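# Unload finished part, load raw blank, restart machine

## Task

The machine has completed its cycle. Take the finished part out of the vise and put it in the tray labelled DONE. Then take a blank from the tray labelled RAW and lay it flat on the ledges of the vise jaws, entirely between the jaw ends. Clamp it by pulling the knob beside the vise out (pushing it in opens the jaws). Slide both doors shut by their handles, then press CYCLE START on the small box at the control panel, right of the doors. CYCLE START only works when a clamped part sits on the ledges and both doors are closed, which the green lamp on that box shows. A running cycle locks the doors and lights the green lamp on the signal tower above the panel. The robot must not tip over or be left tilted.

## Robot and tools

ROBOT. A single-arm mobile robot (TidyBot++). It has a 0.54 x 0.50 x 0.38 m base on four powered casters, a seven-joint arm whose shoulder is 0.12 m ahead of base centre and 0.68 m up, and a two-finger gripper. There are two cameras: base_camera, fixed on the base and looking forward, and wrist_camera, which looks wherever the hand points. The arm starts folded with the hand pointing down.

FRAMES. The base frame has its origin on the floor under the base centre, with x forward, y left and z up, in metres. hand_pose, hand_target and any "target" use this frame. hand_pose is the point midway between the finger pads. The hand's own z axis runs out along the fingers, and the fingers close along its y axis. The odometry frame is the base frame as it was when the scene began. base_odometry gives x, y and heading (rad, left positive) from wheel counts only, so slip is counted as motion. base_tilt is in degrees, with forward and right positive.

move. A single action, built from any of these keys:
- base: an object with relative offsets from where the base currently stands, measured along its current axes. translate_m is metres, forward positive, -2 to 2. strafe_m is metres, left positive, -2 to 2. rotate_rad is radians, counter-clockwise positive, -6.3 to 6.3.
- joints: absolute targets by name. joint_1_rad to joint_7_rad are in radians. joint_2_rad is limited to ±2.249, joint_4_rad to ±2.579 and joint_6_rad to ±2.099; the others take any angle by the shorter route, so send steps smaller than half a turn. joint_1_rad positive turns the arm clockwise seen from above, which is opposite to rotate_rad. gripper_pos runs 0 (open, about 85 mm gap) to 1 (closed). The gap is roughly 85 x (1 - gripper_pos) mm.
- target: one list of seven numbers [x, y, z, qw, qx, qy, qz]. It is an absolute hand pose in the base frame, in metres plus a unit quaternion. When target is used, joints may only contain gripper_pos.
- speeds: caps for this action only. translate_m and strafe_m from 0.05 to 0.5 m/s; if both are given, put the cap under just one of them. rotate_rad from 0.1 to 1.57 rad/s.
- cameras: a list drawn from base_camera, wrist_camera, all. Leaving it out means all; [] means none.
- blocking: true or omitted waits until all motion stops; false returns after about 0.5 s while motion continues.
A move with no action simply reports the state. An unknown key makes the call invalid, and an out-of-range number gets it refused. Any action is capped at 15 s, and a base move at 14 s.

wait(seconds 0 to 10, cameras) issues no new command and returns the state. stop(cameras) brakes every running motion. zoom_image(camera, region [x0, y0, x1, y1] in image pixels, 504 x 504 at most) enlarges part of that camera's latest image. read_manual returns licence texts only. finished_scene(scene) closes the current scene; the goal has to stay met once the robot is gone, and this cannot be reversed.

RESULTS. "move" reads done, or else the worst status reached. base_status, joint_status and hand_status report each motion: moving, done, off_target (came to rest short and may keep pushing), contact_stop or time_out (an unordered stop; later calls in the reply are skipped), not_followed, torque_fault, or limit_stop_at_motor_heat. "joint command not followed" with a "cause:" line means self-collision was predicted and the targets were withheld. "pose unreachable" means a target was withheld. hand_status "done" means within 10 mm and 2 degrees. motor_effort is a percentage of maximum torque, with the peak of the last action in brackets. on_its_own lists things the robot did unprompted. "ARM HIT" means the arm struck the base or itself. "pictures" names the images in order. MOTOR HOT warns that overheating is near.

PRACTICE. Hand targets usually stop 1 to 3 cm off. To correct, add (desired minus hand_pose) to your last target. To keep the hand steady, resend hand_target rather than hand_pose. A carried load makes the arm sag, so compensate in the same way, and never command a loaded joint to the angle it currently reads. Pointing straight down, the hand can reach about 0.94 m high, but only close to the base. Poses that are low, facing forward and near the base can drive the arm into the chassis, and nothing prevents that. A grip at gripper_pos 1 that ends off_target means an object is held. Closed fingertips reach about 20 mm beyond hand_pose. When lowering a held part, hand_pose stops dropping once the part touches down.

AVOID. Do not drive or turn while the arm is caught on something above about 0.6 m, and do not push or pull sideways with a raised hand: either can tip the robot. Reaching far out from the folded posture, or swinging a stretched arm sideways, can also topple it; backing away or retracting the arm rights a lean. Do not drop parts, release them while they move, slam the doors, hit things hard, or squeeze hard on a part that is still resting on something. Excess gripper force, torque faults (the arm freezes for 10 s) and overheating from long stretched holds all count against you. A blocked base keeps shoving until it times out.

Each tool is called after "Emit:" by a JSON object that holds its "name" and its "arguments", one argument or row to a line.

## Session

Emit:
{"name": "move", "arguments": {

}}

Scene clock: 0.00 s.
base_odometry: x=+0.000 y=+0.000 heading=+0.000
base_tilt: forward=-0.4 right=-0.2
base_status: not commanded
joint_positions: joint_1_rad=-0.029 joint_2_rad=-0.321 joint_3_rad=+3.186 joint_4_rad=-2.530 joint_5_rad=-0.037 joint_6_rad=-0.851 joint_7_rad=+1.581 gripper_pos=+0.000
joint_status: not commanded
motor_effort: joint_1_rad=+1 joint_2_rad=-2 joint_3_rad=+0 joint_4_rad=+15 joint_5_rad=-1 joint_6_rad=+0 joint_7_rad=+1
hand_pose: x=+0.2649 y=+0.0095 z=+0.5840 quat_wxyz=(-0.021, +0.999, -0.014, +0.041) (m; base frame)
hand_target: x=+0.2662 y=+0.0094 z=+0.5847 quat_wxyz=(-0.021, +0.999, -0.014, +0.042) (m; base frame)
hand_status: not commanded
pictures: base_camera, wrist_camera

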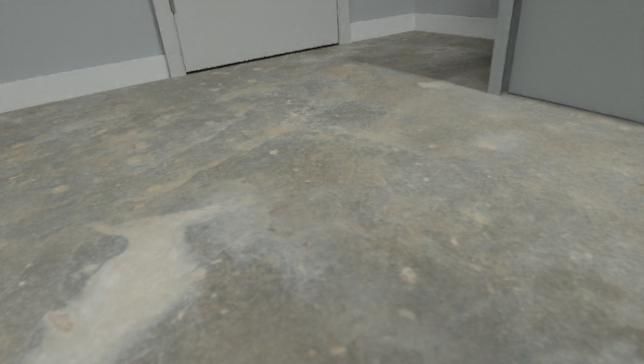

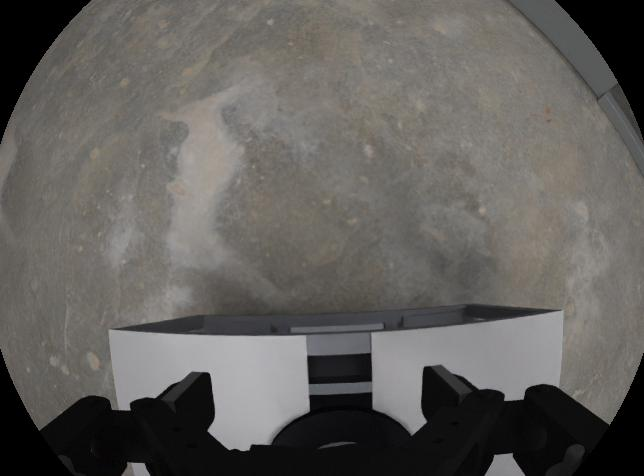

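Emit:
{"name": "move", "arguments": {
  "joints": {"joint_6_rad": 0.5},
  "cameras": ["wrist_camera"]
}}

Emit:
{"name": "move", "arguments": {
  "joints": {"joint_1_rad": 1.5},
  "cameras": ["wrist_camera"]
}}

Emit:
{"name": "move", "arguments": {
  "joints": {"joint_1_rad": 3.1},
  "cameras": ["wrist_camera"]
}}

Emit:
{"name": "move", "arguments": {
  "joints": {"joint_1_rad": -1.57},
  "cameras": ["wrist_camera"]
}}

Scene clock: 9.57 s.
move: done
base_odometry: x=+0.000 y=+0.000 heading=+0.000
base_tilt: forward=-0.4 right=-0.2
base_status: not commanded
joint_positions: joint_1_rad=-0.029 joint_2_rad=-0.321 joint_3_rad=+3.186 joint_4_rad=-2.531 joint_5_rad=-0.037 joint_6_rad=+0.439 joint_7_rad=+1.581 gripper_pos=+0.000
joint_status: all done
motor_effort: joint_1_rad=+1(1) joint_2_rad=-7(7) joint_3_rad=+0(1) joint_4_rad=+19(19) joint_5_rad=-1(1) joint_6_rad=+8(9) joint_7_rad=+0(1)
hand_pose: x=+0.5439 y=-0.0113 z=+0.8317 quat_wxyz=(-0.003, +0.774, -0.024, +0.633) (m; base frame)
hand_target: x=+0.5479 y=-0.0122 z=+0.8523 quat_wxyz=(-0.002, +0.753, -0.024, +0.657) (m; base frame)
hand_status: not commanded
pictures: wrist_camera
camera_calibration:
wrist_camera: T_world_to_cam=[[-0.0472929, -0.997393, -0.0544974, 0.0596505], [-0.170749, 0.0618277, -0.983373, 0.972297], [0.984179, -0.0372012, -0.173228, -0.258547], [0, 0, 0, 1]] pos_world=[0.423297, -0.0102381, 0.914594]

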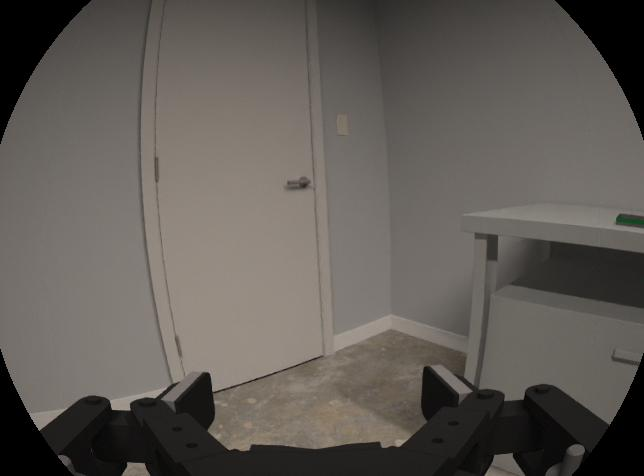

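Scene clock: 12.33 s.
move: done
base_odometry: x=+0.000 y=+0.000 heading=+0.000
base_tilt: forward=-0.4 right=-0.2
base_status: not commanded
joint_positions: joint_1_rad=+1.486 joint_2_rad=-0.321 joint_3_rad=+3.186 joint_4_rad=-2.531 joint_5_rad=-0.037 joint_6_rad=+0.440 joint_7_rad=+1.581 gripper_pos=+0.000
joint_status: all done
motor_effort: joint_1_rad=+1(2) joint_2_rad=-7(7) joint_3_rad=+0(1) joint_4_rad=+19(19) joint_5_rad=-1(1) joint_6_rad=+8(9) joint_7_rad=+1(1)
hand_pose: x=+0.1314 y=-0.4249 z=+0.8319 quat_wxyz=(+0.433, +0.546, -0.549, +0.462) (m; base frame)
hand_target: x=+0.1246 y=-0.4291 z=+0.8523 quat_wxyz=(+0.454, +0.527, -0.539, +0.476) (m; base frame)
hand_status: not commanded
pictures: wrist_camera
camera_calibration:
wrist_camera: T_world_to_cam=[[-0.998479, -0.00827624, -0.054507, 0.172849], [0.0522546, 0.173145, -0.983509, 0.945788], [0.0175774, -0.984862, -0.172449, -0.144234], [0, 0, 0, 1]] pos_world=[0.1257, -0.304379, 0.91474]

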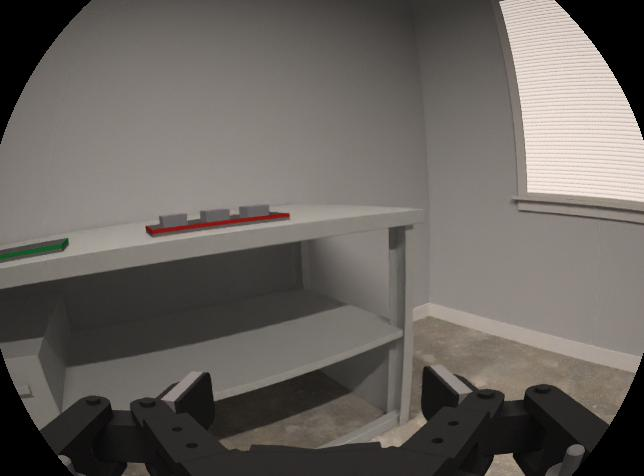

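Scene clock: 15.13 s.
move: done
base_odometry: x=+0.000 y=+0.000 heading=+0.000
base_tilt: forward=-0.4 right=-0.2
base_status: not commanded
joint_positions: joint_1_rad=+3.086 joint_2_rad=-0.321 joint_3_rad=+3.186 joint_4_rad=-2.531 joint_5_rad=-0.037 joint_6_rad=+0.440 joint_7_rad=+1.581 gripper_pos=+0.000
joint_status: all done
motor_effort: joint_1_rad=+1(2) joint_2_rad=-7(7) joint_3_rad=+1(1) joint_4_rad=+19(20) joint_5_rad=-1(1) joint_6_rad=+8(9) joint_7_rad=+1(1)
hand_pose: x=-0.3061 y=+0.0001 z=+0.8320 quat_wxyz=(+0.633, -0.014, -0.774, +0.011) (m; base frame)
hand_target: x=-0.3100 y=+0.0069 z=+0.8523 quat_wxyz=(+0.657, -0.019, -0.753, +0.006) (m; base frame)
hand_status: not commanded
pictures: wrist_camera
camera_calibration:
wrist_camera: T_world_to_cam=[[0.0208866, 0.998295, -0.0545113, 0.0515481], [0.171185, -0.057289, -0.983572, 0.931648], [-0.985017, 0.0112119, -0.17209, -0.0252543], [0, 0, 0, 1]] pos_world=[-0.185437, 0.00219617, 0.914807]

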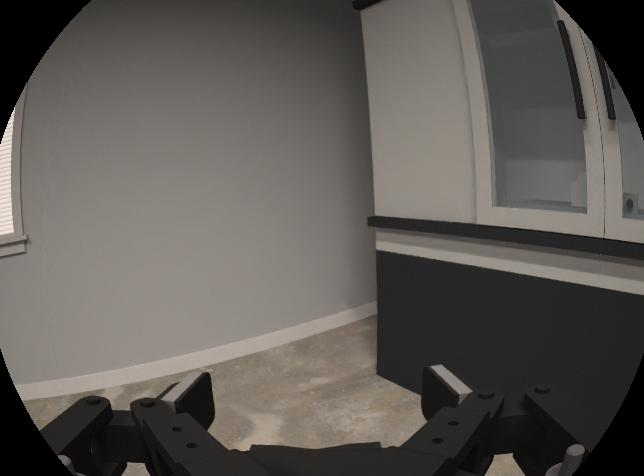

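Scene clock: 17.97 s.
move: done
base_odometry: x=+0.000 y=+0.000 heading=+0.000
base_tilt: forward=-0.4 right=-0.2
base_status: not commanded
joint_positions: joint_1_rad=+4.699 joint_2_rad=-0.321 joint_3_rad=+3.186 joint_4_rad=-2.531 joint_5_rad=-0.037 joint_6_rad=+0.440 joint_7_rad=+1.581 gripper_pos=+0.000
joint_status: all done
motor_effort: joint_1_rad=+0(2) joint_2_rad=-7(7) joint_3_rad=+0(1) joint_4_rad=+19(20) joint_5_rad=-1(1) joint_6_rad=+9(9) joint_7_rad=+1(1)
hand_pose: x=+0.1371 y=+0.4247 z=+0.8321 quat_wxyz=(+0.446, -0.568, -0.526, -0.449) (m; base frame)
hand_target: x=+0.1441 y=+0.4284 z=+0.8523 quat_wxyz=(+0.459, -0.557, -0.507, -0.470) (m; base frame)
hand_status: not commanded
pictures: wrist_camera
camera_calibration:
wrist_camera: T_world_to_cam=[[0.996512, -0.0631886, -0.0545128, -0.0645502], [-0.0644896, -0.168483, -0.983593, 0.959698], [0.0529674, 0.983677, -0.17197, -0.148884], [0, 0, 0, 1]] pos_world=[0.134101, 0.304068, 0.914829]

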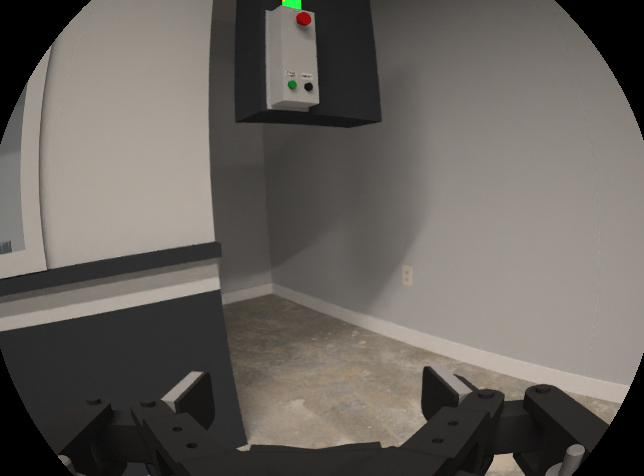

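Emit:
{"name": "zoom_image", "arguments": {
  "camera": "wrist_camera",
  "region": [200, 0, 400, 150]
}}

Emit:
{"name": "move", "arguments": {
  "joints": {"joint_1_rad": -2.4},
  "cameras": ["wrist_camera"]
}}

Emit:
{"name": "zoom_image", "arguments": {
  "camera": "wrist_camera",
  "region": [70, 0, 570, 360]
}}

Scaled by 2.520.

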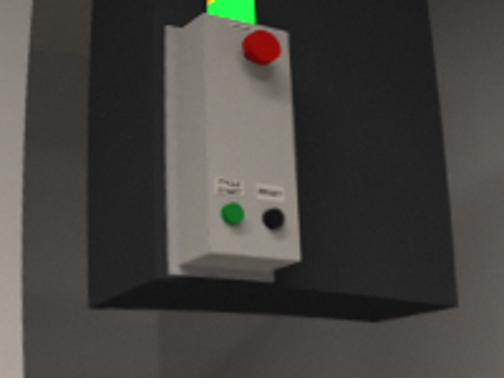

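Scene clock: 23.23 s.
move: done
base_odometry: x=+0.000 y=+0.000 heading=+0.000
base_tilt: forward=-0.4 right=-0.2
base_status: not commanded
joint_positions: joint_1_rad=+3.897 joint_2_rad=-0.321 joint_3_rad=+3.186 joint_4_rad=-2.531 joint_5_rad=-0.037 joint_6_rad=+0.440 joint_7_rad=+1.581 gripper_pos=+0.000
joint_status: all done
motor_effort: joint_1_rad=+1(2) joint_2_rad=-7(7) joint_3_rad=+0(1) joint_4_rad=+19(20) joint_5_rad=-1(1) joint_6_rad=+8(9) joint_7_rad=+1(1)
hand_pose: x=-0.1737 y=+0.3083 z=+0.8321 quat_wxyz=(+0.586, -0.318, -0.706, -0.240) (m; base frame)
hand_target: x=-0.1802 y=+0.3076 z=+0.8523 quat_wxyz=(+0.610, -0.305, -0.689, -0.245) (m; base frame)
hand_status: not commanded
pictures: wrist_camera
camera_calibration:
wrist_camera: T_world_to_cam=[[0.738201, 0.672375, -0.0545135, -0.0338106], [0.0762326, -0.163442, -0.983603, 0.942954], [-0.67026, 0.721941, -0.17191, -0.0628748], [0, 0, 0, 1]] pos_world=[-0.0890673, 0.222244, 0.914841]

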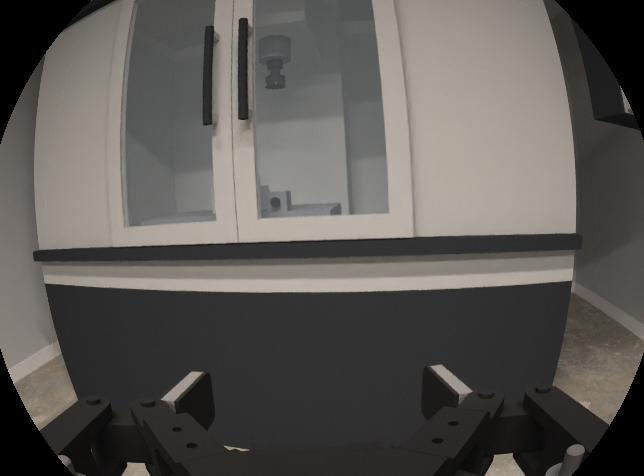

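Scaled by 1.008.

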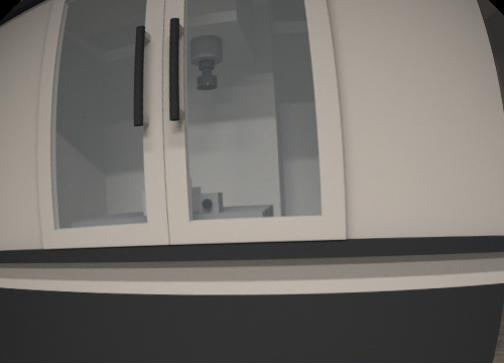

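Emit:
{"name": "move", "arguments": {
  "base": {"translate_m": -0.291, "strafe_m": 0.005, "rotate_rad": 2.195},
  "joints": {"joint_1_rad": 0.0, "joint_2_rad": -0.3, "joint_3_rad": 3.1416, "joint_4_rad": -1.647, "joint_5_rad": 0.0, "joint_6_rad": -0.1, "joint_7_rad": 1.571},
  "cameras": ["wrist_camera", "base_camera"]
}}

Scene clock: 85.20 s.
move: done
base_odometry: x=-0.291 y=+0.005 heading=+2.194
base_tilt: forward=-0.4 right=-0.3
base_status: done
joint_positions: joint_1_rad=+6.270 joint_2_rad=-0.318 joint_3_rad=+3.168 joint_4_rad=-1.671 joint_5_rad=-0.037 joint_6_rad=-0.051 joint_7_rad=+1.581 gripper_pos=+0.000
joint_status: all done
motor_effort: joint_1_rad=+1(2) joint_2_rad=-10(12) joint_3_rad=+0(2) joint_4_rad=+22(23) joint_5_rad=-1(2) joint_6_rad=+8(10) joint_7_rad=+1(2)
hand_pose: x=+0.6016 y=-0.0079 z=+1.2010 quat_wxyz=(+0.009, -0.646, +0.015, -0.763) (m; base frame)
hand_target: x=+0.6101 y=+0.0013 z=+1.1920 quat_wxyz=(+0.000, -0.662, +0.000, -0.749) (m; base frame)
hand_status: not commanded
pictures: base_camera, wrist_camera
camera_calibration:
wrist_camera: T_world_to_cam=[[-0.011001, -0.998222, -0.0585777, 0.0689328], [0.192746, 0.0553657, -0.979685, 1.12197], [0.981187, -0.0220682, 0.191795, -0.687658], [0, 0, 0, 1]] pos_world=[0.459225, -0.0084836, 1.2351]

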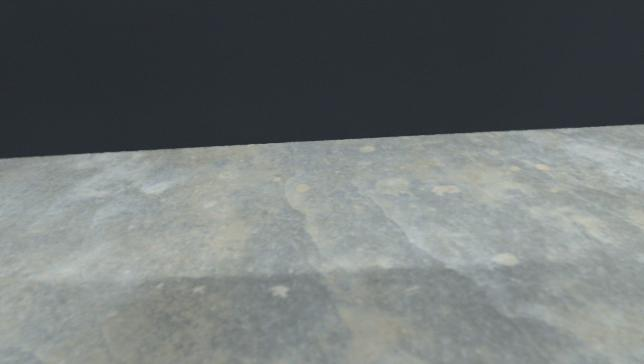

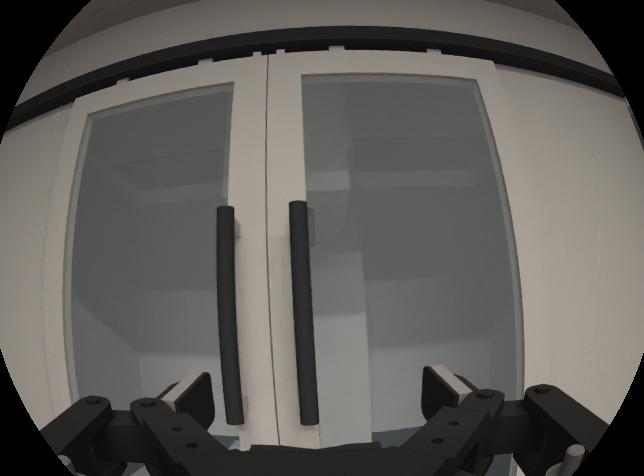

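Emit:
{"name": "move", "arguments": {
  "joints": {"joint_6_rad": -0.65},
  "cameras": ["wrist_camera"]
}}

Emit:
{"name": "zoom_image", "arguments": {
  "camera": "wrist_camera",
  "region": [160, 120, 560, 400]
}}

Scene clock: 89.93 s.
move: done
base_odometry: x=-0.291 y=+0.005 heading=+2.194
base_tilt: forward=-0.4 right=-0.3
base_status: not commanded
joint_positions: joint_1_rad=+6.270 joint_2_rad=-0.316 joint_3_rad=+3.168 joint_4_rad=-1.661 joint_5_rad=-0.037 joint_6_rad=-0.603 joint_7_rad=+1.581 gripper_pos=+0.000
joint_status: all done
motor_effort: joint_1_rad=+1(1) joint_2_rad=-9(11) joint_3_rad=+1(1) joint_4_rad=+21(24) joint_5_rad=-1(1) joint_6_rad=+8(10) joint_7_rad=+1(1)
hand_pose: x=+0.5844 y=-0.0004 z=+1.0374 quat_wxyz=(+0.015, -0.827, +0.010, -0.562) (m; base frame)
hand_target: x=+0.5846 y=+0.0013 z=+1.0249 quat_wxyz=(+0.000, -0.841, +0.000, -0.542) (m; base frame)
hand_status: not commanded
pictures: wrist_camera
camera_calibration:
wrist_camera: T_world_to_cam=[[-0.017119, -0.998471, -0.0525661, 0.063972], [-0.343266, 0.0552474, -0.937612, 1.2342], [0.939082, 0.00199318, -0.343687, -0.0591635], [0, 0, 0, 1]] pos_world=[0.480313, -0.00419421, 1.14023]

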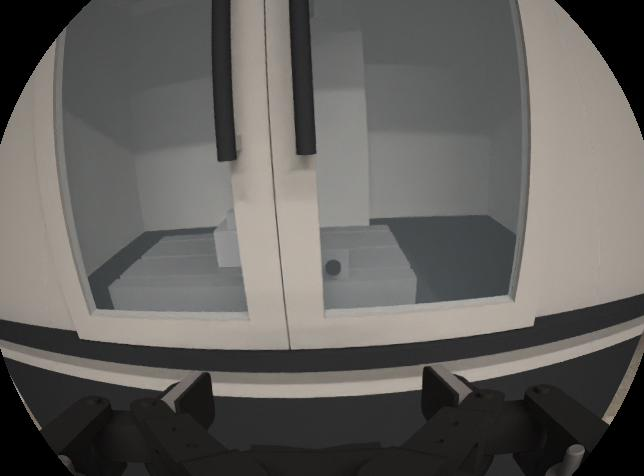

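Scaled by 1.260.

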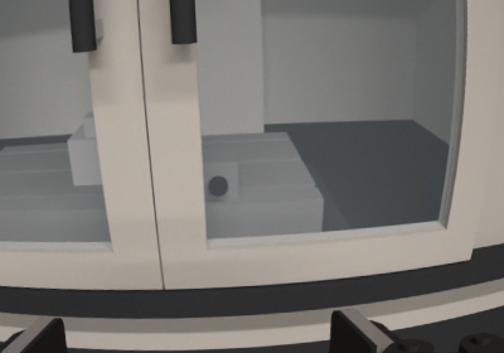

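Emit:
{"name": "move", "arguments": {
  "base": {"translate_m": 0.19, "strafe_m": 0.053},
  "joints": {"joint_2_rad": -0.25, "joint_4_rad": -1.56, "joint_6_rad": -0.305, "gripper_pos": 1.0},
  "cameras": ["wrist_camera"]
}}

Scene clock: 117.17 s.
move: done
base_odometry: x=-0.445 y=+0.128 heading=+2.195
base_tilt: forward=-0.4 right=-0.2
base_status: done
joint_positions: joint_1_rad=+6.271 joint_2_rad=-0.252 joint_3_rad=+3.166 joint_4_rad=-1.570 joint_5_rad=-0.037 joint_6_rad=-0.352 joint_7_rad=+1.581 gripper_pos=+0.999
joint_status: all done
motor_effort: joint_1_rad=+1(1) joint_2_rad=-12(16) joint_3_rad=+0(1) joint_4_rad=+22(24) joint_5_rad=-1(1) joint_6_rad=+8(10) joint_7_rad=+1(1)
hand_pose: x=+0.6287 y=-0.0030 z=+1.1370 quat_wxyz=(+0.012, -0.741, +0.011, -0.671) (m; base frame)
hand_target: x=+0.6296 y=+0.0013 z=+1.1568 quat_wxyz=(+0.000, -0.723, +0.000, -0.691) (m; base frame)
hand_status: not commanded
pictures: wrist_camera
camera_calibration:
wrist_camera: T_world_to_cam=[[-0.0125889, -0.99848, -0.053658, 0.0658056], [-0.072457, 0.0544321, -0.995885, 1.23889], [0.997292, -0.00864921, -0.0730321, -0.410845], [0, 0, 0, 1]] pos_world=[0.500327, -0.00528353, 1.20732]

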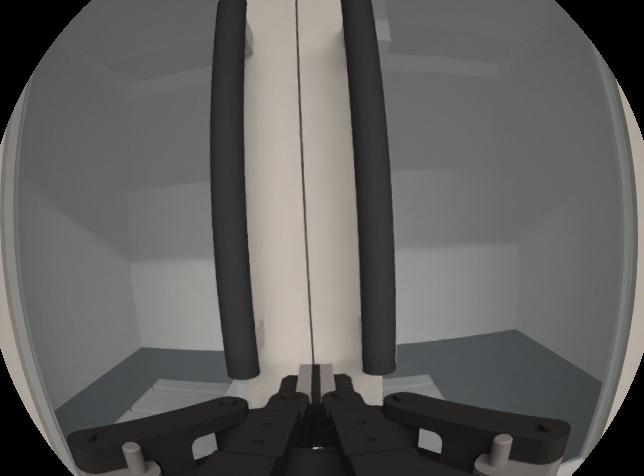

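Emit:
{"name": "move", "arguments": {
  "base": {"translate_m": 0.04},
  "joints": {"joint_2_rad": -0.2, "joint_4_rad": -1.465, "joint_6_rad": -0.25},
  "cameras": ["wrist_camera"]
}}

Emit:
{"name": "zoom_image", "arguments": {
  "camera": "wrist_camera",
  "region": [190, 280, 450, 476]
}}

Scene clock: 137.23 s.
move: done
base_odometry: x=-0.469 y=+0.161 heading=+2.196
base_tilt: forward=-0.3 right=-0.2
base_status: done
joint_positions: joint_1_rad=+6.271 joint_2_rad=-0.205 joint_3_rad=+3.165 joint_4_rad=-1.485 joint_5_rad=-0.037 joint_6_rad=-0.307 joint_7_rad=+1.581 gripper_pos=+0.999
joint_status: all done
motor_effort: joint_1_rad=+1(1) joint_2_rad=-14(17) joint_3_rad=+0(1) joint_4_rad=+22(23) joint_5_rad=-1(1) joint_6_rad=+8(10) joint_7_rad=+1(1)
hand_pose: x=+0.6462 y=-0.0035 z=+1.1786 quat_wxyz=(+0.011, -0.713, +0.011, -0.701) (m; base frame)
hand_target: x=+0.6460 y=+0.0013 z=+1.2062 quat_wxyz=(+0.000, -0.687, +0.000, -0.727) (m; base frame)
hand_status: not commanded
pictures: wrist_camera
camera_calibration:
wrist_camera: T_world_to_cam=[[-0.010457, -0.998538, -0.0530238, 0.0656367], [0.0105139, 0.052914, -0.998544, 1.23113], [0.99989, -0.0109992, 0.00994517, -0.524824], [0, 0, 0, 1]] pos_world=[0.512508, -0.005376, 1.23804]

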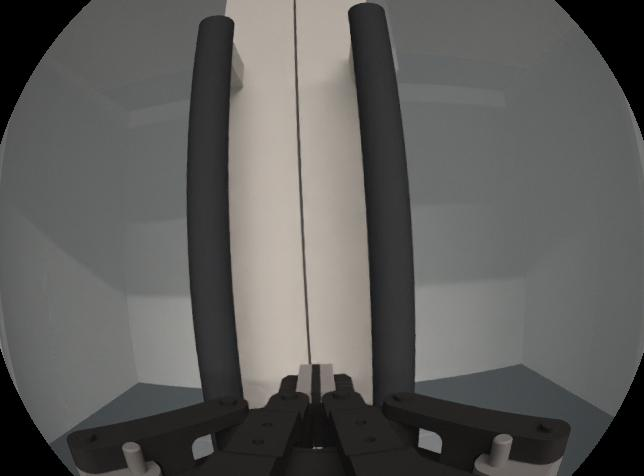

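Scaled by 1.938.

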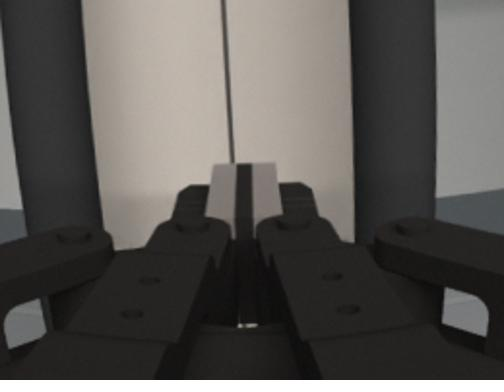

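Emit:
{"name": "move", "arguments": {
  "base": {"translate_m": 0.045, "strafe_m": 0.018, "rotate_rad": -0.022},
  "cameras": ["wrist_camera", "base_camera"]
}}

Emit:
{"name": "zoom_image", "arguments": {
  "camera": "wrist_camera",
  "region": [190, 280, 450, 476]
}}

Scene clock: 168.60 s.
move: done
base_odometry: x=-0.510 y=+0.187 heading=+2.173
base_tilt: forward=-0.4 right=-0.3
base_status: done
joint_positions: joint_1_rad=+6.276 joint_2_rad=-0.198 joint_3_rad=+3.160 joint_4_rad=-1.485 joint_5_rad=-0.037 joint_6_rad=-0.306 joint_7_rad=+1.581 gripper_pos=+0.999
joint_status: not commanded
motor_effort: joint_1_rad=+1(2) joint_2_rad=-14(18) joint_3_rad=+0(2) joint_4_rad=+22(23) joint_5_rad=-1(1) joint_6_rad=+9(9) joint_7_rad=+0(1)
hand_pose: x=+0.6496 y=-0.0028 z=+1.1754 quat_wxyz=(+0.010, -0.715, +0.010, -0.699) (m; base frame)
hand_target: x=+0.6460 y=+0.0013 z=+1.2062 quat_wxyz=(+0.000, -0.687, +0.000, -0.727) (m; base frame)
hand_status: not commanded
pictures: base_camera, wrist_camera
camera_calibration:
wrist_camera: T_world_to_cam=[[-0.0106953, -0.998601, -0.0517801, 0.064818], [0.00454843, 0.0517339, -0.998651, 1.23185], [0.999932, -0.0109164, 0.00398875, -0.521135], [0, 0, 0, 1]] pos_world=[0.51619, -0.00469001, 1.23562]

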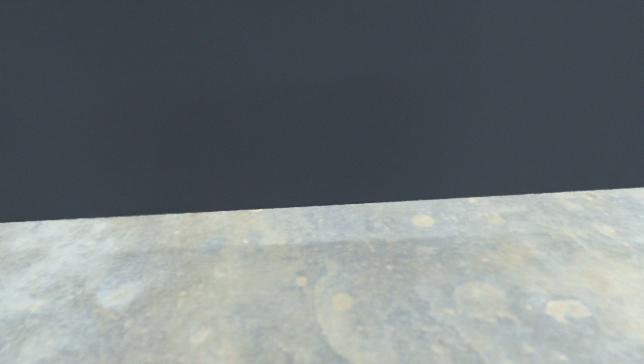

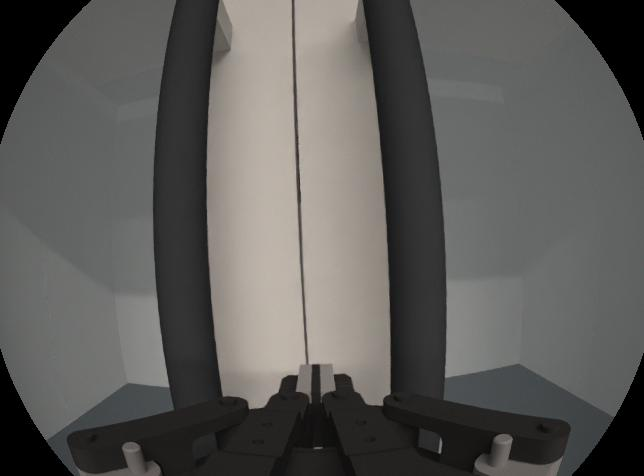

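Scaled by 1.938.

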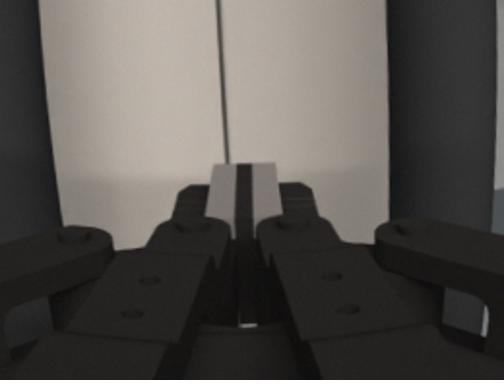

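Emit:
{"name": "move", "arguments": {
  "base": {"strafe_m": -0.32},
  "speeds": {"strafe_m": 0.2},
  "cameras": ["wrist_camera"]
}}

Scene clock: 182.77 s.
move: done
base_odometry: x=-0.246 y=+0.368 heading=+2.173
base_tilt: forward=-0.3 right=-0.2
base_status: done
joint_positions: joint_1_rad=+6.287 joint_2_rad=-0.204 joint_3_rad=+3.142 joint_4_rad=-1.485 joint_5_rad=-0.037 joint_6_rad=-0.304 joint_7_rad=+1.581 gripper_pos=+0.999
joint_status: not commanded
motor_effort: joint_1_rad=+0(11) joint_2_rad=-14(16) joint_3_rad=+0(13) joint_4_rad=+21(22) joint_5_rad=-1(2) joint_6_rad=+8(10) joint_7_rad=+1(1)
hand_pose: x=+0.6460 y=+0.0027 z=+1.1797 quat_wxyz=(+0.012, -0.712, +0.007, -0.702) (m; base frame)
hand_target: x=+0.6460 y=+0.0013 z=+1.2062 quat_wxyz=(+0.000, -0.687, +0.000, -0.727) (m; base frame)
hand_status: not commanded
pictures: wrist_camera
camera_calibration:
wrist_camera: T_world_to_cam=[[-0.00316761, -0.998831, -0.0482266, 0.0615015], [0.013247, 0.0481807, -0.998751, 1.23045], [0.999907, -0.00380251, 0.0130789, -0.528274], [0, 0, 0, 1]] pos_world=[0.51212, 0.000137052, 1.23878]

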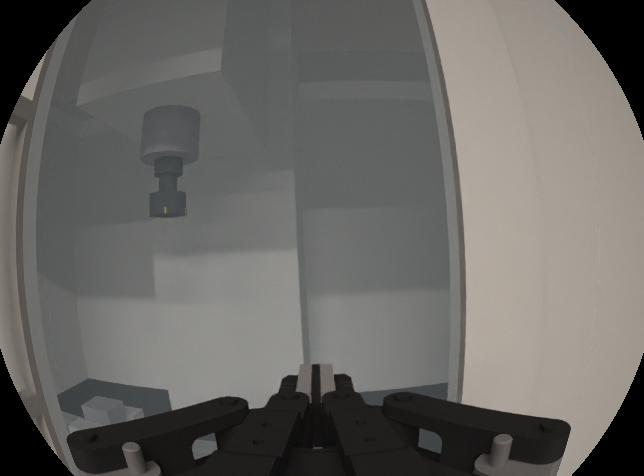

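Emit:
{"name": "zoom_image", "arguments": {
  "camera": "wrist_camera",
  "region": [0, 0, 320, 476]
}}

Scaled by 1.059.

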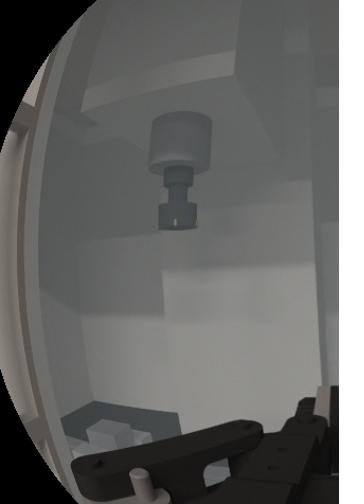

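Emit:
{"name": "move", "arguments": {
  "base": {"translate_m": -0.08, "strafe_m": 0.21},
  "joints": {"gripper_pos": 0.0},
  "cameras": ["wrist_camera"]
}}

Scene clock: 200.93 s.
move: done
base_odometry: x=-0.374 y=+0.183 heading=+2.173
base_tilt: forward=-0.4 right=-0.3
base_status: done
joint_positions: joint_1_rad=+6.284 joint_2_rad=-0.204 joint_3_rad=+3.141 joint_4_rad=-1.484 joint_5_rad=-0.037 joint_6_rad=-0.304 joint_7_rad=+1.581 gripper_pos=+0.000
joint_status: all done
motor_effort: joint_1_rad=+1(3) joint_2_rad=-14(18) joint_3_rad=+0(3) joint_4_rad=+21(23) joint_5_rad=-1(1) joint_6_rad=+8(9) joint_7_rad=+0(1)
hand_pose: x=+0.6463 y=+0.0050 z=+1.1798 quat_wxyz=(+0.013, -0.712, +0.005, -0.702) (m; base frame)
hand_target: x=+0.6460 y=+0.0013 z=+1.2062 quat_wxyz=(+0.000, -0.687, +0.000, -0.727) (m; base frame)
hand_status: not commanded
pictures: wrist_camera
camera_calibration:
wrist_camera: T_world_to_cam=[[0.000952983, -0.998842, -0.0480955, 0.0609241], [0.0133609, 0.0481039, -0.998753, 1.23034], [0.99991, 0.000309196, 0.0133913, -0.528899], [0, 0, 0, 1]] pos_world=[0.512355, 0.00183306, 1.23882]

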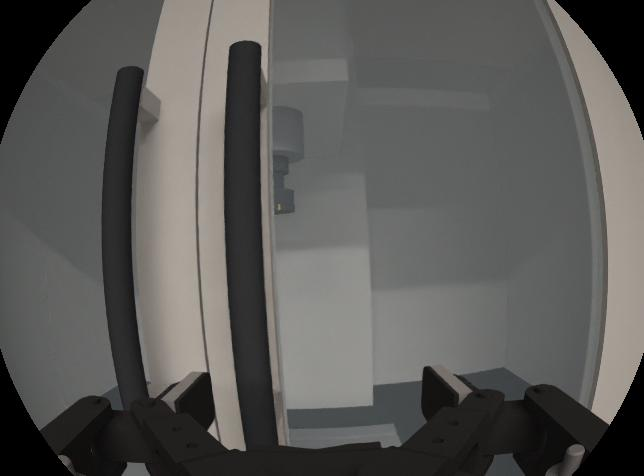

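Emit:
{"name": "move", "arguments": {
  "base": {"translate_m": 0.10, "strafe_m": 0.038},
  "speeds": {"translate_m": 0.2},
  "cameras": ["wrist_camera"]
}}

Scene clock: 220.43 s.
move: done
base_odometry: x=-0.462 y=+0.244 heading=+2.174
base_tilt: forward=-0.3 right=-0.2
base_status: done
joint_positions: joint_1_rad=+6.284 joint_2_rad=-0.203 joint_3_rad=+3.141 joint_4_rad=-1.484 joint_5_rad=-0.037 joint_6_rad=-0.304 joint_7_rad=+1.581 gripper_pos=+0.000
joint_status: not commanded
motor_effort: joint_1_rad=+1(1) joint_2_rad=-13(17) joint_3_rad=+0(1) joint_4_rad=+22(23) joint_5_rad=-1(1) joint_6_rad=+8(9) joint_7_rad=+0(1)
hand_pose: x=+0.6466 y=+0.0049 z=+1.1796 quat_wxyz=(+0.013, -0.712, +0.005, -0.702) (m; base frame)
hand_target: x=+0.6460 y=+0.0013 z=+1.2062 quat_wxyz=(+0.000, -0.687, +0.000, -0.727) (m; base frame)
hand_status: not commanded
pictures: wrist_camera
camera_calibration:
wrist_camera: T_world_to_cam=[[0.000926297, -0.998842, -0.0480975, 0.0609298], [0.0128956, 0.0481055, -0.998759, 1.23039], [0.999916, 0.000304901, 0.0129252, -0.528727], [0, 0, 0, 1]] pos_world=[0.51276, 0.00183208, 1.23862]

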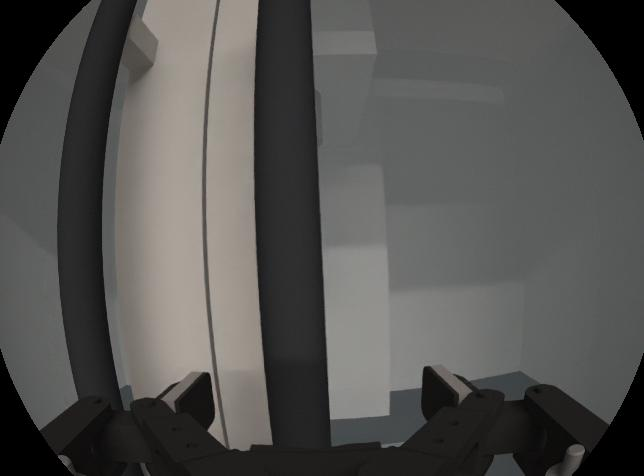

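Emit:
{"name": "move", "arguments": {
  "joints": {"gripper_pos": 0.85},
  "cameras": ["wrist_camera"]
}}

Scene clock: 223.77 s.
move: off_target
base_odometry: x=-0.462 y=+0.244 heading=+2.174
base_tilt: forward=-0.4 right=-0.2
base_status: not commanded
joint_positions: joint_1_rad=+6.276 joint_2_rad=-0.204 joint_3_rad=+3.135 joint_4_rad=-1.484 joint_5_rad=-0.036 joint_6_rad=-0.304 joint_7_rad=+1.581 gripper_pos=+0.765
joint_status: gripper_pos off_target (ended at +0.765, target +0.850)
motor_effort: joint_1_rad=-1(7) joint_2_rad=-11(14) joint_3_rad=-2(8) joint_4_rad=+23(26) joint_5_rad=-3(3) joint_6_rad=+11(14) joint_7_rad=+0(1)
hand_pose: x=+0.6461 y=+0.0130 z=+1.1796 quat_wxyz=(+0.017, -0.712, -0.001, -0.702) (m; base frame)
hand_target: x=+0.6460 y=+0.0013 z=+1.2062 quat_wxyz=(+0.000, -0.687, +0.000, -0.727) (m; base frame)
hand_status: not commanded
pictures: wrist_camera
camera_calibration:
wrist_camera: T_world_to_cam=[[0.0149317, -0.998819, -0.0462369, 0.0577376], [0.0125361, 0.0464255, -0.998843, 1.23045], [0.99981, 0.0143348, 0.0132145, -0.528657], [0, 0, 0, 1]] pos_world=[0.512269, 0.00812335, 1.23868]

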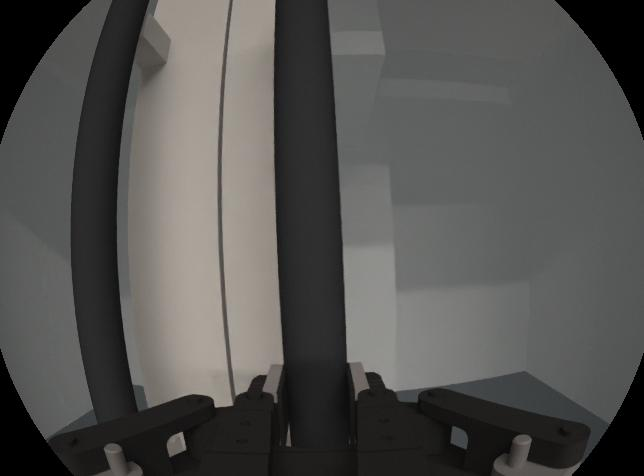

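Emit:
{"name": "move", "arguments": {
  "base": {"strafe_m": -0.32},
  "speeds": {"strafe_m": 0.2},
  "cameras": ["wrist_camera", "base_camera"]
}}

Scene clock: 228.47 s.
move: done
base_odometry: x=-0.198 y=+0.426 heading=+2.173
base_tilt: forward=-0.4 right=-0.2
base_status: done
joint_positions: joint_1_rad=+6.224 joint_2_rad=-0.201 joint_3_rad=+3.065 joint_4_rad=-1.492 joint_5_rad=-0.036 joint_6_rad=-0.282 joint_7_rad=+1.581 gripper_pos=+0.768
joint_status: not commanded
motor_effort: joint_1_rad=+9(18) joint_2_rad=-11(23) joint_3_rad=+11(21) joint_4_rad=+27(29) joint_5_rad=+1(3) joint_6_rad=+15(16) joint_7_rad=+1(1)
hand_pose: x=+0.6416 y=+0.0830 z=+1.1796 quat_wxyz=(+0.055, -0.707, -0.048, -0.704) (m; base frame)
hand_target: x=+0.6460 y=+0.0013 z=+1.2062 quat_wxyz=(+0.000, -0.687, +0.000, -0.727) (m; base frame)
hand_status: not commanded
pictures: base_camera, wrist_camera
camera_calibration:
wrist_camera: T_world_to_cam=[[0.134345, -0.990398, -0.032603, 0.0342745], [0.0191216, 0.0354861, -0.999187, 1.22427], [0.99075, 0.133612, 0.0237054, -0.541564], [0, 0, 0, 1]] pos_world=[0.50854, 0.0628603, 1.23723]

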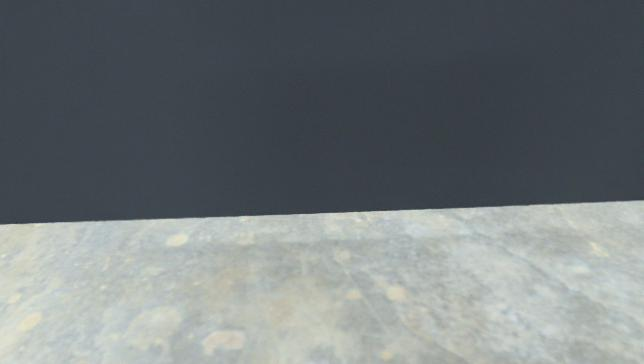

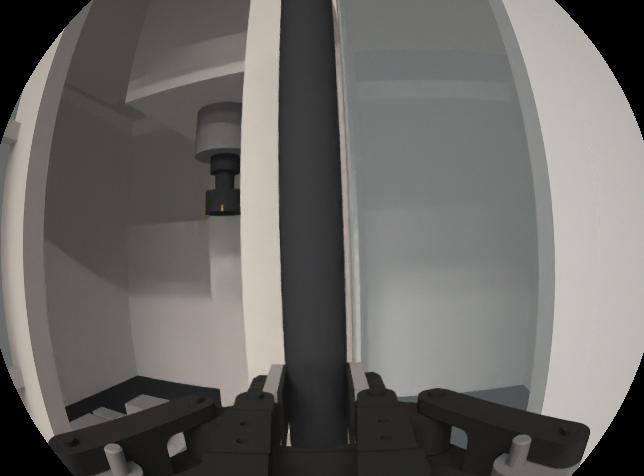

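Emit:
{"name": "move", "arguments": {
  "base": {"strafe_m": 0.06},
  "joints": {"gripper_pos": 0.0},
  "cameras": []
}}

Emit:
{"name": "move", "arguments": {
  "base": {"translate_m": -0.07},
  "cameras": ["wrist_camera"]
}}

Scene clock: 239.67 s.
move: done
base_odometry: x=-0.248 y=+0.392 heading=+2.173
base_tilt: forward=-0.4 right=-0.2
base_status: done
joint_positions: joint_1_rad=+6.278 joint_2_rad=-0.200 joint_3_rad=+3.123 joint_4_rad=-1.477 joint_5_rad=-0.036 joint_6_rad=-0.270 joint_7_rad=+1.581 gripper_pos=+0.000
joint_status: all done
motor_effort: joint_1_rad=+0(10) joint_2_rad=-14(15) joint_3_rad=+0(12) joint_4_rad=+21(29) joint_5_rad=-1(2) joint_6_rad=+9(17) joint_7_rad=+1(1)
hand_pose: x=+0.6471 y=+0.0185 z=+1.1926 quat_wxyz=(+0.020, -0.699, -0.004, -0.715) (m; base frame)
hand_target: x=+0.6460 y=+0.0013 z=+1.2062 quat_wxyz=(+0.000, -0.687, +0.000, -0.727) (m; base frame)
hand_status: not commanded
pictures: none
No camera images: "cameras" was empty.

Scene clock: 240.83 s.
move: done
base_odometry: x=-0.208 y=+0.334 heading=+2.173
base_tilt: forward=-0.4 right=-0.2
base_status: done
joint_positions: joint_1_rad=+6.278 joint_2_rad=-0.209 joint_3_rad=+3.123 joint_4_rad=-1.477 joint_5_rad=-0.036 joint_6_rad=-0.270 joint_7_rad=+1.581 gripper_pos=+0.000
joint_status: not commanded
motor_effort: joint_1_rad=+1(1) joint_2_rad=-13(18) joint_3_rad=+0(1) joint_4_rad=+21(23) joint_5_rad=-1(1) joint_6_rad=+9(9) joint_7_rad=+1(1)
hand_pose: x=+0.6424 y=+0.0185 z=+1.1975 quat_wxyz=(+0.020, -0.695, -0.004, -0.719) (m; base frame)
hand_target: x=+0.6460 y=+0.0013 z=+1.2062 quat_wxyz=(+0.000, -0.687, +0.000, -0.727) (m; base frame)
hand_status: not commanded
pictures: wrist_camera
camera_calibration:
wrist_camera: T_world_to_cam=[[0.0248305, -0.998715, -0.0441738, 0.0552492], [0.0588348, 0.0455708, -0.997227, 1.21643], [0.997959, 0.0221627, 0.0598907, -0.580111], [0, 0, 0, 1]] pos_world=[0.505987, 0.0126013, 1.25024]

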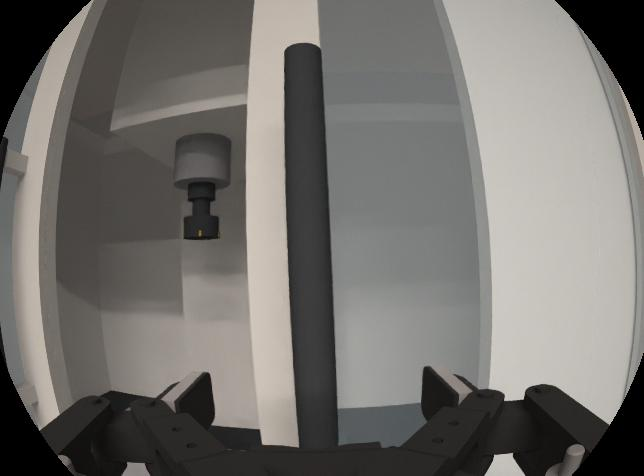

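Emit:
{"name": "move", "arguments": {
  "base": {"strafe_m": 0.31},
  "cameras": ["wrist_camera"]
}}

Scene clock: 247.67 s.
move: done
base_odometry: x=-0.463 y=+0.158 heading=+2.174
base_tilt: forward=-0.4 right=-0.3
base_status: done
joint_positions: joint_1_rad=+6.278 joint_2_rad=-0.209 joint_3_rad=+3.126 joint_4_rad=-1.477 joint_5_rad=-0.036 joint_6_rad=-0.270 joint_7_rad=+1.581 gripper_pos=+0.000
joint_status: not commanded
motor_effort: joint_1_rad=+1(3) joint_2_rad=-13(15) joint_3_rad=+0(4) joint_4_rad=+22(22) joint_5_rad=-1(1) joint_6_rad=+8(9) joint_7_rad=+1(1)
hand_pose: x=+0.6425 y=+0.0165 z=+1.1975 quat_wxyz=(+0.019, -0.695, -0.003, -0.719) (m; base frame)
hand_target: x=+0.6460 y=+0.0013 z=+1.2062 quat_wxyz=(+0.000, -0.687, +0.000, -0.727) (m; base frame)
hand_status: not commanded
pictures: wrist_camera
camera_calibration:
wrist_camera: T_world_to_cam=[[0.0216036, -0.998763, -0.0447776, 0.0560446], [0.0589208, 0.0459821, -0.997203, 1.21641], [0.998029, 0.0189049, 0.0598413, -0.58012], [0, 0, 0, 1]] pos_world=[0.506094, 0.0110092, 1.25023]

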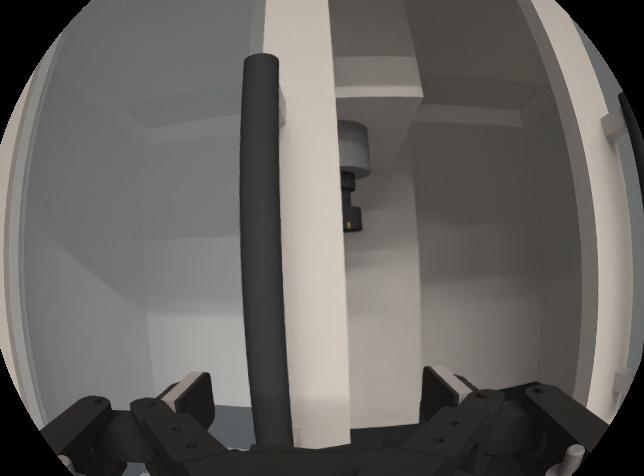

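Emit:
{"name": "move", "arguments": {
  "base": {"translate_m": 0.075, "strafe_m": 0.042},
  "cameras": []
}}

Emit:
{"name": "move", "arguments": {
  "joints": {"gripper_pos": 0.85},
  "cameras": ["wrist_camera"]
}}

Scene clock: 256.33 s.
move: done
base_odometry: x=-0.541 y=+0.196 heading=+2.174
base_tilt: forward=-0.4 right=-0.3
base_status: done
joint_positions: joint_1_rad=+6.278 joint_2_rad=-0.200 joint_3_rad=+3.126 joint_4_rad=-1.477 joint_5_rad=-0.036 joint_6_rad=-0.270 joint_7_rad=+1.581 gripper_pos=+0.000
joint_status: not commanded
motor_effort: joint_1_rad=+1(2) joint_2_rad=-14(17) joint_3_rad=+1(2) joint_4_rad=+22(22) joint_5_rad=-1(1) joint_6_rad=+8(9) joint_7_rad=+1(1)
hand_pose: x=+0.6469 y=+0.0165 z=+1.1930 quat_wxyz=(+0.019, -0.698, -0.003, -0.716) (m; base frame)
hand_target: x=+0.6460 y=+0.0013 z=+1.2062 quat_wxyz=(+0.000, -0.687, +0.000, -0.727) (m; base frame)
hand_status: not commanded
pictures: none
No camera images: "cameras" was empty.

Scene clock: 257.37 s.
move: off_target
base_odometry: x=-0.541 y=+0.196 heading=+2.174
base_tilt: forward=-0.3 right=-0.3
base_status: not commanded
joint_positions: joint_1_rad=+6.284 joint_2_rad=-0.202 joint_3_rad=+3.134 joint_4_rad=-1.478 joint_5_rad=-0.036 joint_6_rad=-0.270 joint_7_rad=+1.581 gripper_pos=+0.763
joint_status: gripper_pos off_target (ended at +0.763, target +0.850)
motor_effort: joint_1_rad=+0(4) joint_2_rad=-13(14) joint_3_rad=+0(5) joint_4_rad=+23(25) joint_5_rad=-2(3) joint_6_rad=+10(13) joint_7_rad=+0(1)
hand_pose: x=+0.6466 y=+0.0084 z=+1.1931 quat_wxyz=(+0.014, -0.698, +0.003, -0.716) (m; base frame)
hand_target: x=+0.6460 y=+0.0013 z=+1.2062 quat_wxyz=(+0.000, -0.687, +0.000, -0.727) (m; base frame)
hand_status: not commanded
pictures: wrist_camera
camera_calibration:
wrist_camera: T_world_to_cam=[[0.00738194, -0.998901, -0.0462813, 0.0586568], [0.0513234, 0.0466, -0.997594, 1.21756], [0.998655, 0.00498886, 0.051611, -0.57428], [0, 0, 0, 1]] pos_world=[0.510585, 0.00471903, 1.24699]

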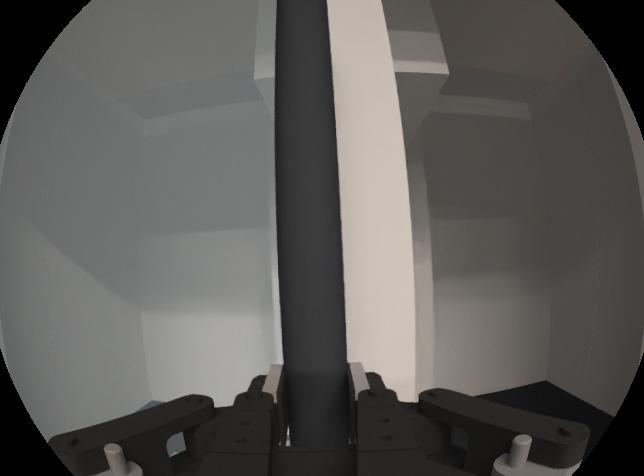

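Emit:
{"name": "move", "arguments": {
  "base": {"strafe_m": 0.36},
  "speeds": {"strafe_m": 0.25},
  "cameras": ["wrist_camera"]
}}

Emit:
{"name": "move", "arguments": {
  "base": {"strafe_m": -0.06},
  "joints": {"gripper_pos": 0.0},
  "cameras": []
}}

Scene clock: 262.67 s.
move: done
base_odometry: x=-0.837 y=-0.009 heading=+2.175
base_tilt: forward=-0.3 right=-0.2
base_status: done
joint_positions: joint_1_rad=+6.343 joint_2_rad=-0.186 joint_3_rad=+3.216 joint_4_rad=-1.470 joint_5_rad=-0.019 joint_6_rad=-0.258 joint_7_rad=+1.581 gripper_pos=+0.764
joint_status: not commanded
motor_effort: joint_1_rad=-8(18) joint_2_rad=-17(23) joint_3_rad=-10(23) joint_4_rad=+22(24) joint_5_rad=-4(6) joint_6_rad=+8(12) joint_7_rad=+0(1)
hand_pose: x=+0.6496 y=-0.0750 z=+1.1931 quat_wxyz=(-0.038, -0.695, +0.052, -0.716) (m; base frame)
hand_target: x=+0.6460 y=+0.0013 z=+1.2062 quat_wxyz=(+0.000, -0.687, +0.000, -0.727) (m; base frame)
hand_status: not commanded
pictures: wrist_camera
camera_calibration:
wrist_camera: T_world_to_cam=[[-0.136038, -0.989684, -0.0449387, 0.0676382], [0.0606056, 0.036962, -0.997477, 1.21434], [0.988848, -0.138418, 0.0549522, -0.585206], [0, 0, 0, 1]] pos_world=[0.514286, -0.058947, 1.24647]

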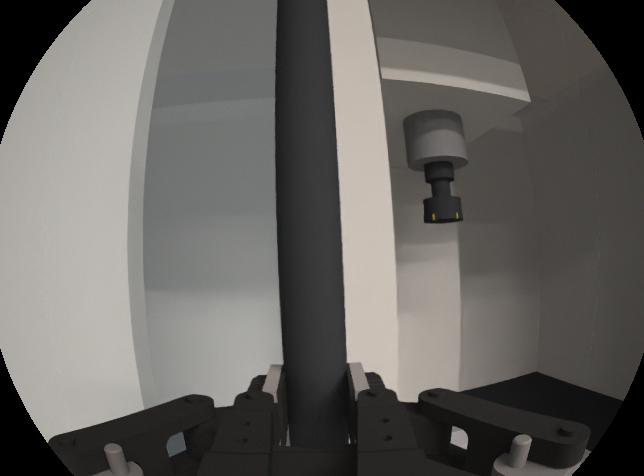

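Scene clock: 263.70 s.
move: done
base_odometry: x=-0.788 y=+0.025 heading=+2.175
base_tilt: forward=-0.4 right=-0.3
base_status: done
joint_positions: joint_1_rad=+6.289 joint_2_rad=-0.189 joint_3_rad=+3.160 joint_4_rad=-1.472 joint_5_rad=-0.019 joint_6_rad=-0.258 joint_7_rad=+1.581 gripper_pos=+0.000
joint_status: all done
motor_effort: joint_1_rad=+0(9) joint_2_rad=-14(17) joint_3_rad=+0(11) joint_4_rad=+22(24) joint_5_rad=-1(4) joint_6_rad=+9(11) joint_7_rad=+1(1)
hand_pose: x=+0.6525 y=-0.0112 z=+1.1936 quat_wxyz=(-0.002, -0.696, +0.010, -0.718) (m; base frame)
hand_target: x=+0.6460 y=+0.0013 z=+1.2062 quat_wxyz=(+0.000, -0.687, +0.000, -0.727) (m; base frame)
hand_status: not commanded
pictures: none
No camera images: "cameras" was empty.

Emit:
{"name": "move", "arguments": {
  "base": {"translate_m": -0.10},
  "joints": {"joint_1_rad": 0.0, "joint_3_rad": 3.1416, "joint_6_rad": -0.7},
  "cameras": []
}}

Emit:
{"name": "move", "arguments": {
  "base": {"translate_m": -0.05, "strafe_m": -0.30},
  "joints": {"joint_6_rad": -0.95},
  "cameras": ["wrist_camera", "base_camera"]
}}

Emit:
{"name": "zoom_image", "arguments": {
  "camera": "wrist_camera",
  "region": [160, 120, 500, 380]
}}

Scene clock: 271.47 s.
move: done
base_odometry: x=-0.731 y=-0.057 heading=+2.175
base_tilt: forward=-0.4 right=-0.2
base_status: done
joint_positions: joint_1_rad=+6.289 joint_2_rad=-0.206 joint_3_rad=+3.160 joint_4_rad=-1.473 joint_5_rad=-0.019 joint_6_rad=-0.662 joint_7_rad=+1.581 gripper_pos=+0.000
joint_status: all done
motor_effort: joint_1_rad=+1(2) joint_2_rad=-13(20) joint_3_rad=+0(1) joint_4_rad=+21(24) joint_5_rad=-1(1) joint_6_rad=+8(10) joint_7_rad=+1(1)
hand_pose: x=+0.6247 y=-0.0082 z=+1.0783 quat_wxyz=(+0.001, -0.822, +0.009, -0.570) (m; base frame)
hand_target: x=+0.6226 y=+0.0013 z=+1.0693 quat_wxyz=(+0.000, -0.832, +0.000, -0.555) (m; base frame)
hand_status: not commanded
pictures: none
No camera images: "cameras" was empty.

Scene clock: 273.30 s.
move: done
base_odometry: x=-0.455 y=+0.072 heading=+2.174
base_tilt: forward=-0.4 right=-0.2
base_status: done
joint_positions: joint_1_rad=+6.288 joint_2_rad=-0.206 joint_3_rad=+3.158 joint_4_rad=-1.477 joint_5_rad=-0.019 joint_6_rad=-0.919 joint_7_rad=+1.581 gripper_pos=+0.000
joint_status: all done
motor_effort: joint_1_rad=+1(2) joint_2_rad=-12(14) joint_3_rad=+1(3) joint_4_rad=+21(23) joint_5_rad=-1(2) joint_6_rad=+7(10) joint_7_rad=+0(1)
hand_pose: x=+0.5872 y=-0.0048 z=+1.0059 quat_wxyz=(+0.004, -0.889, +0.007, -0.458) (m; base frame)
hand_target: x=+0.5841 y=+0.0013 z=+1.0019 quat_wxyz=(+0.000, -0.895, +0.000, -0.447) (m; base frame)
hand_status: not commanded
pictures: base_camera, wrist_camera
camera_calibration:
wrist_camera: T_world_to_cam=[[-0.0305887, -0.99919, -0.0261416, 0.0393191], [-0.557591, 0.0387642, -0.82921, 1.22255], [0.829552, -0.0107881, -0.558325, 0.207574], [0, 0, 0, 1]] pos_world=[0.510694, -0.00586478, 1.13068]

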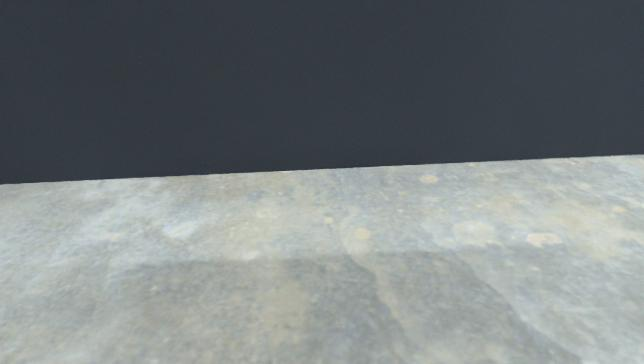

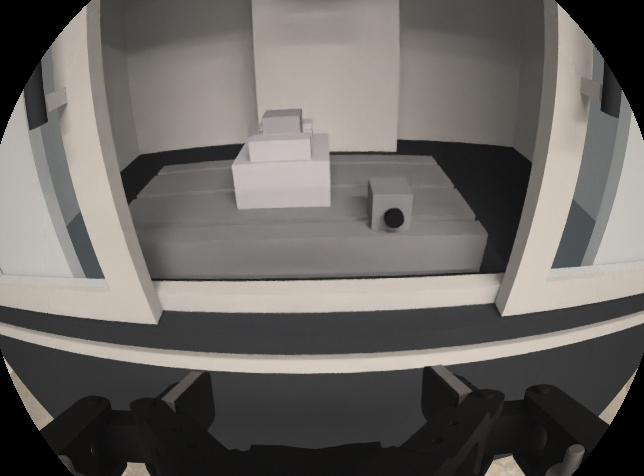

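Scaled by 1.482.

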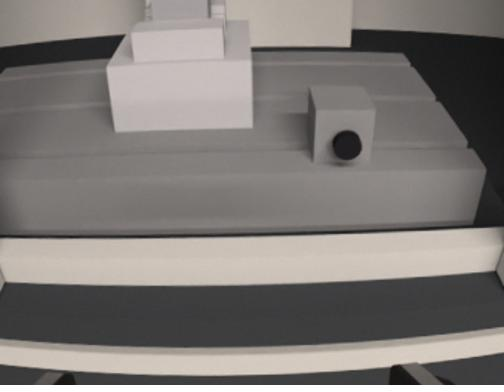

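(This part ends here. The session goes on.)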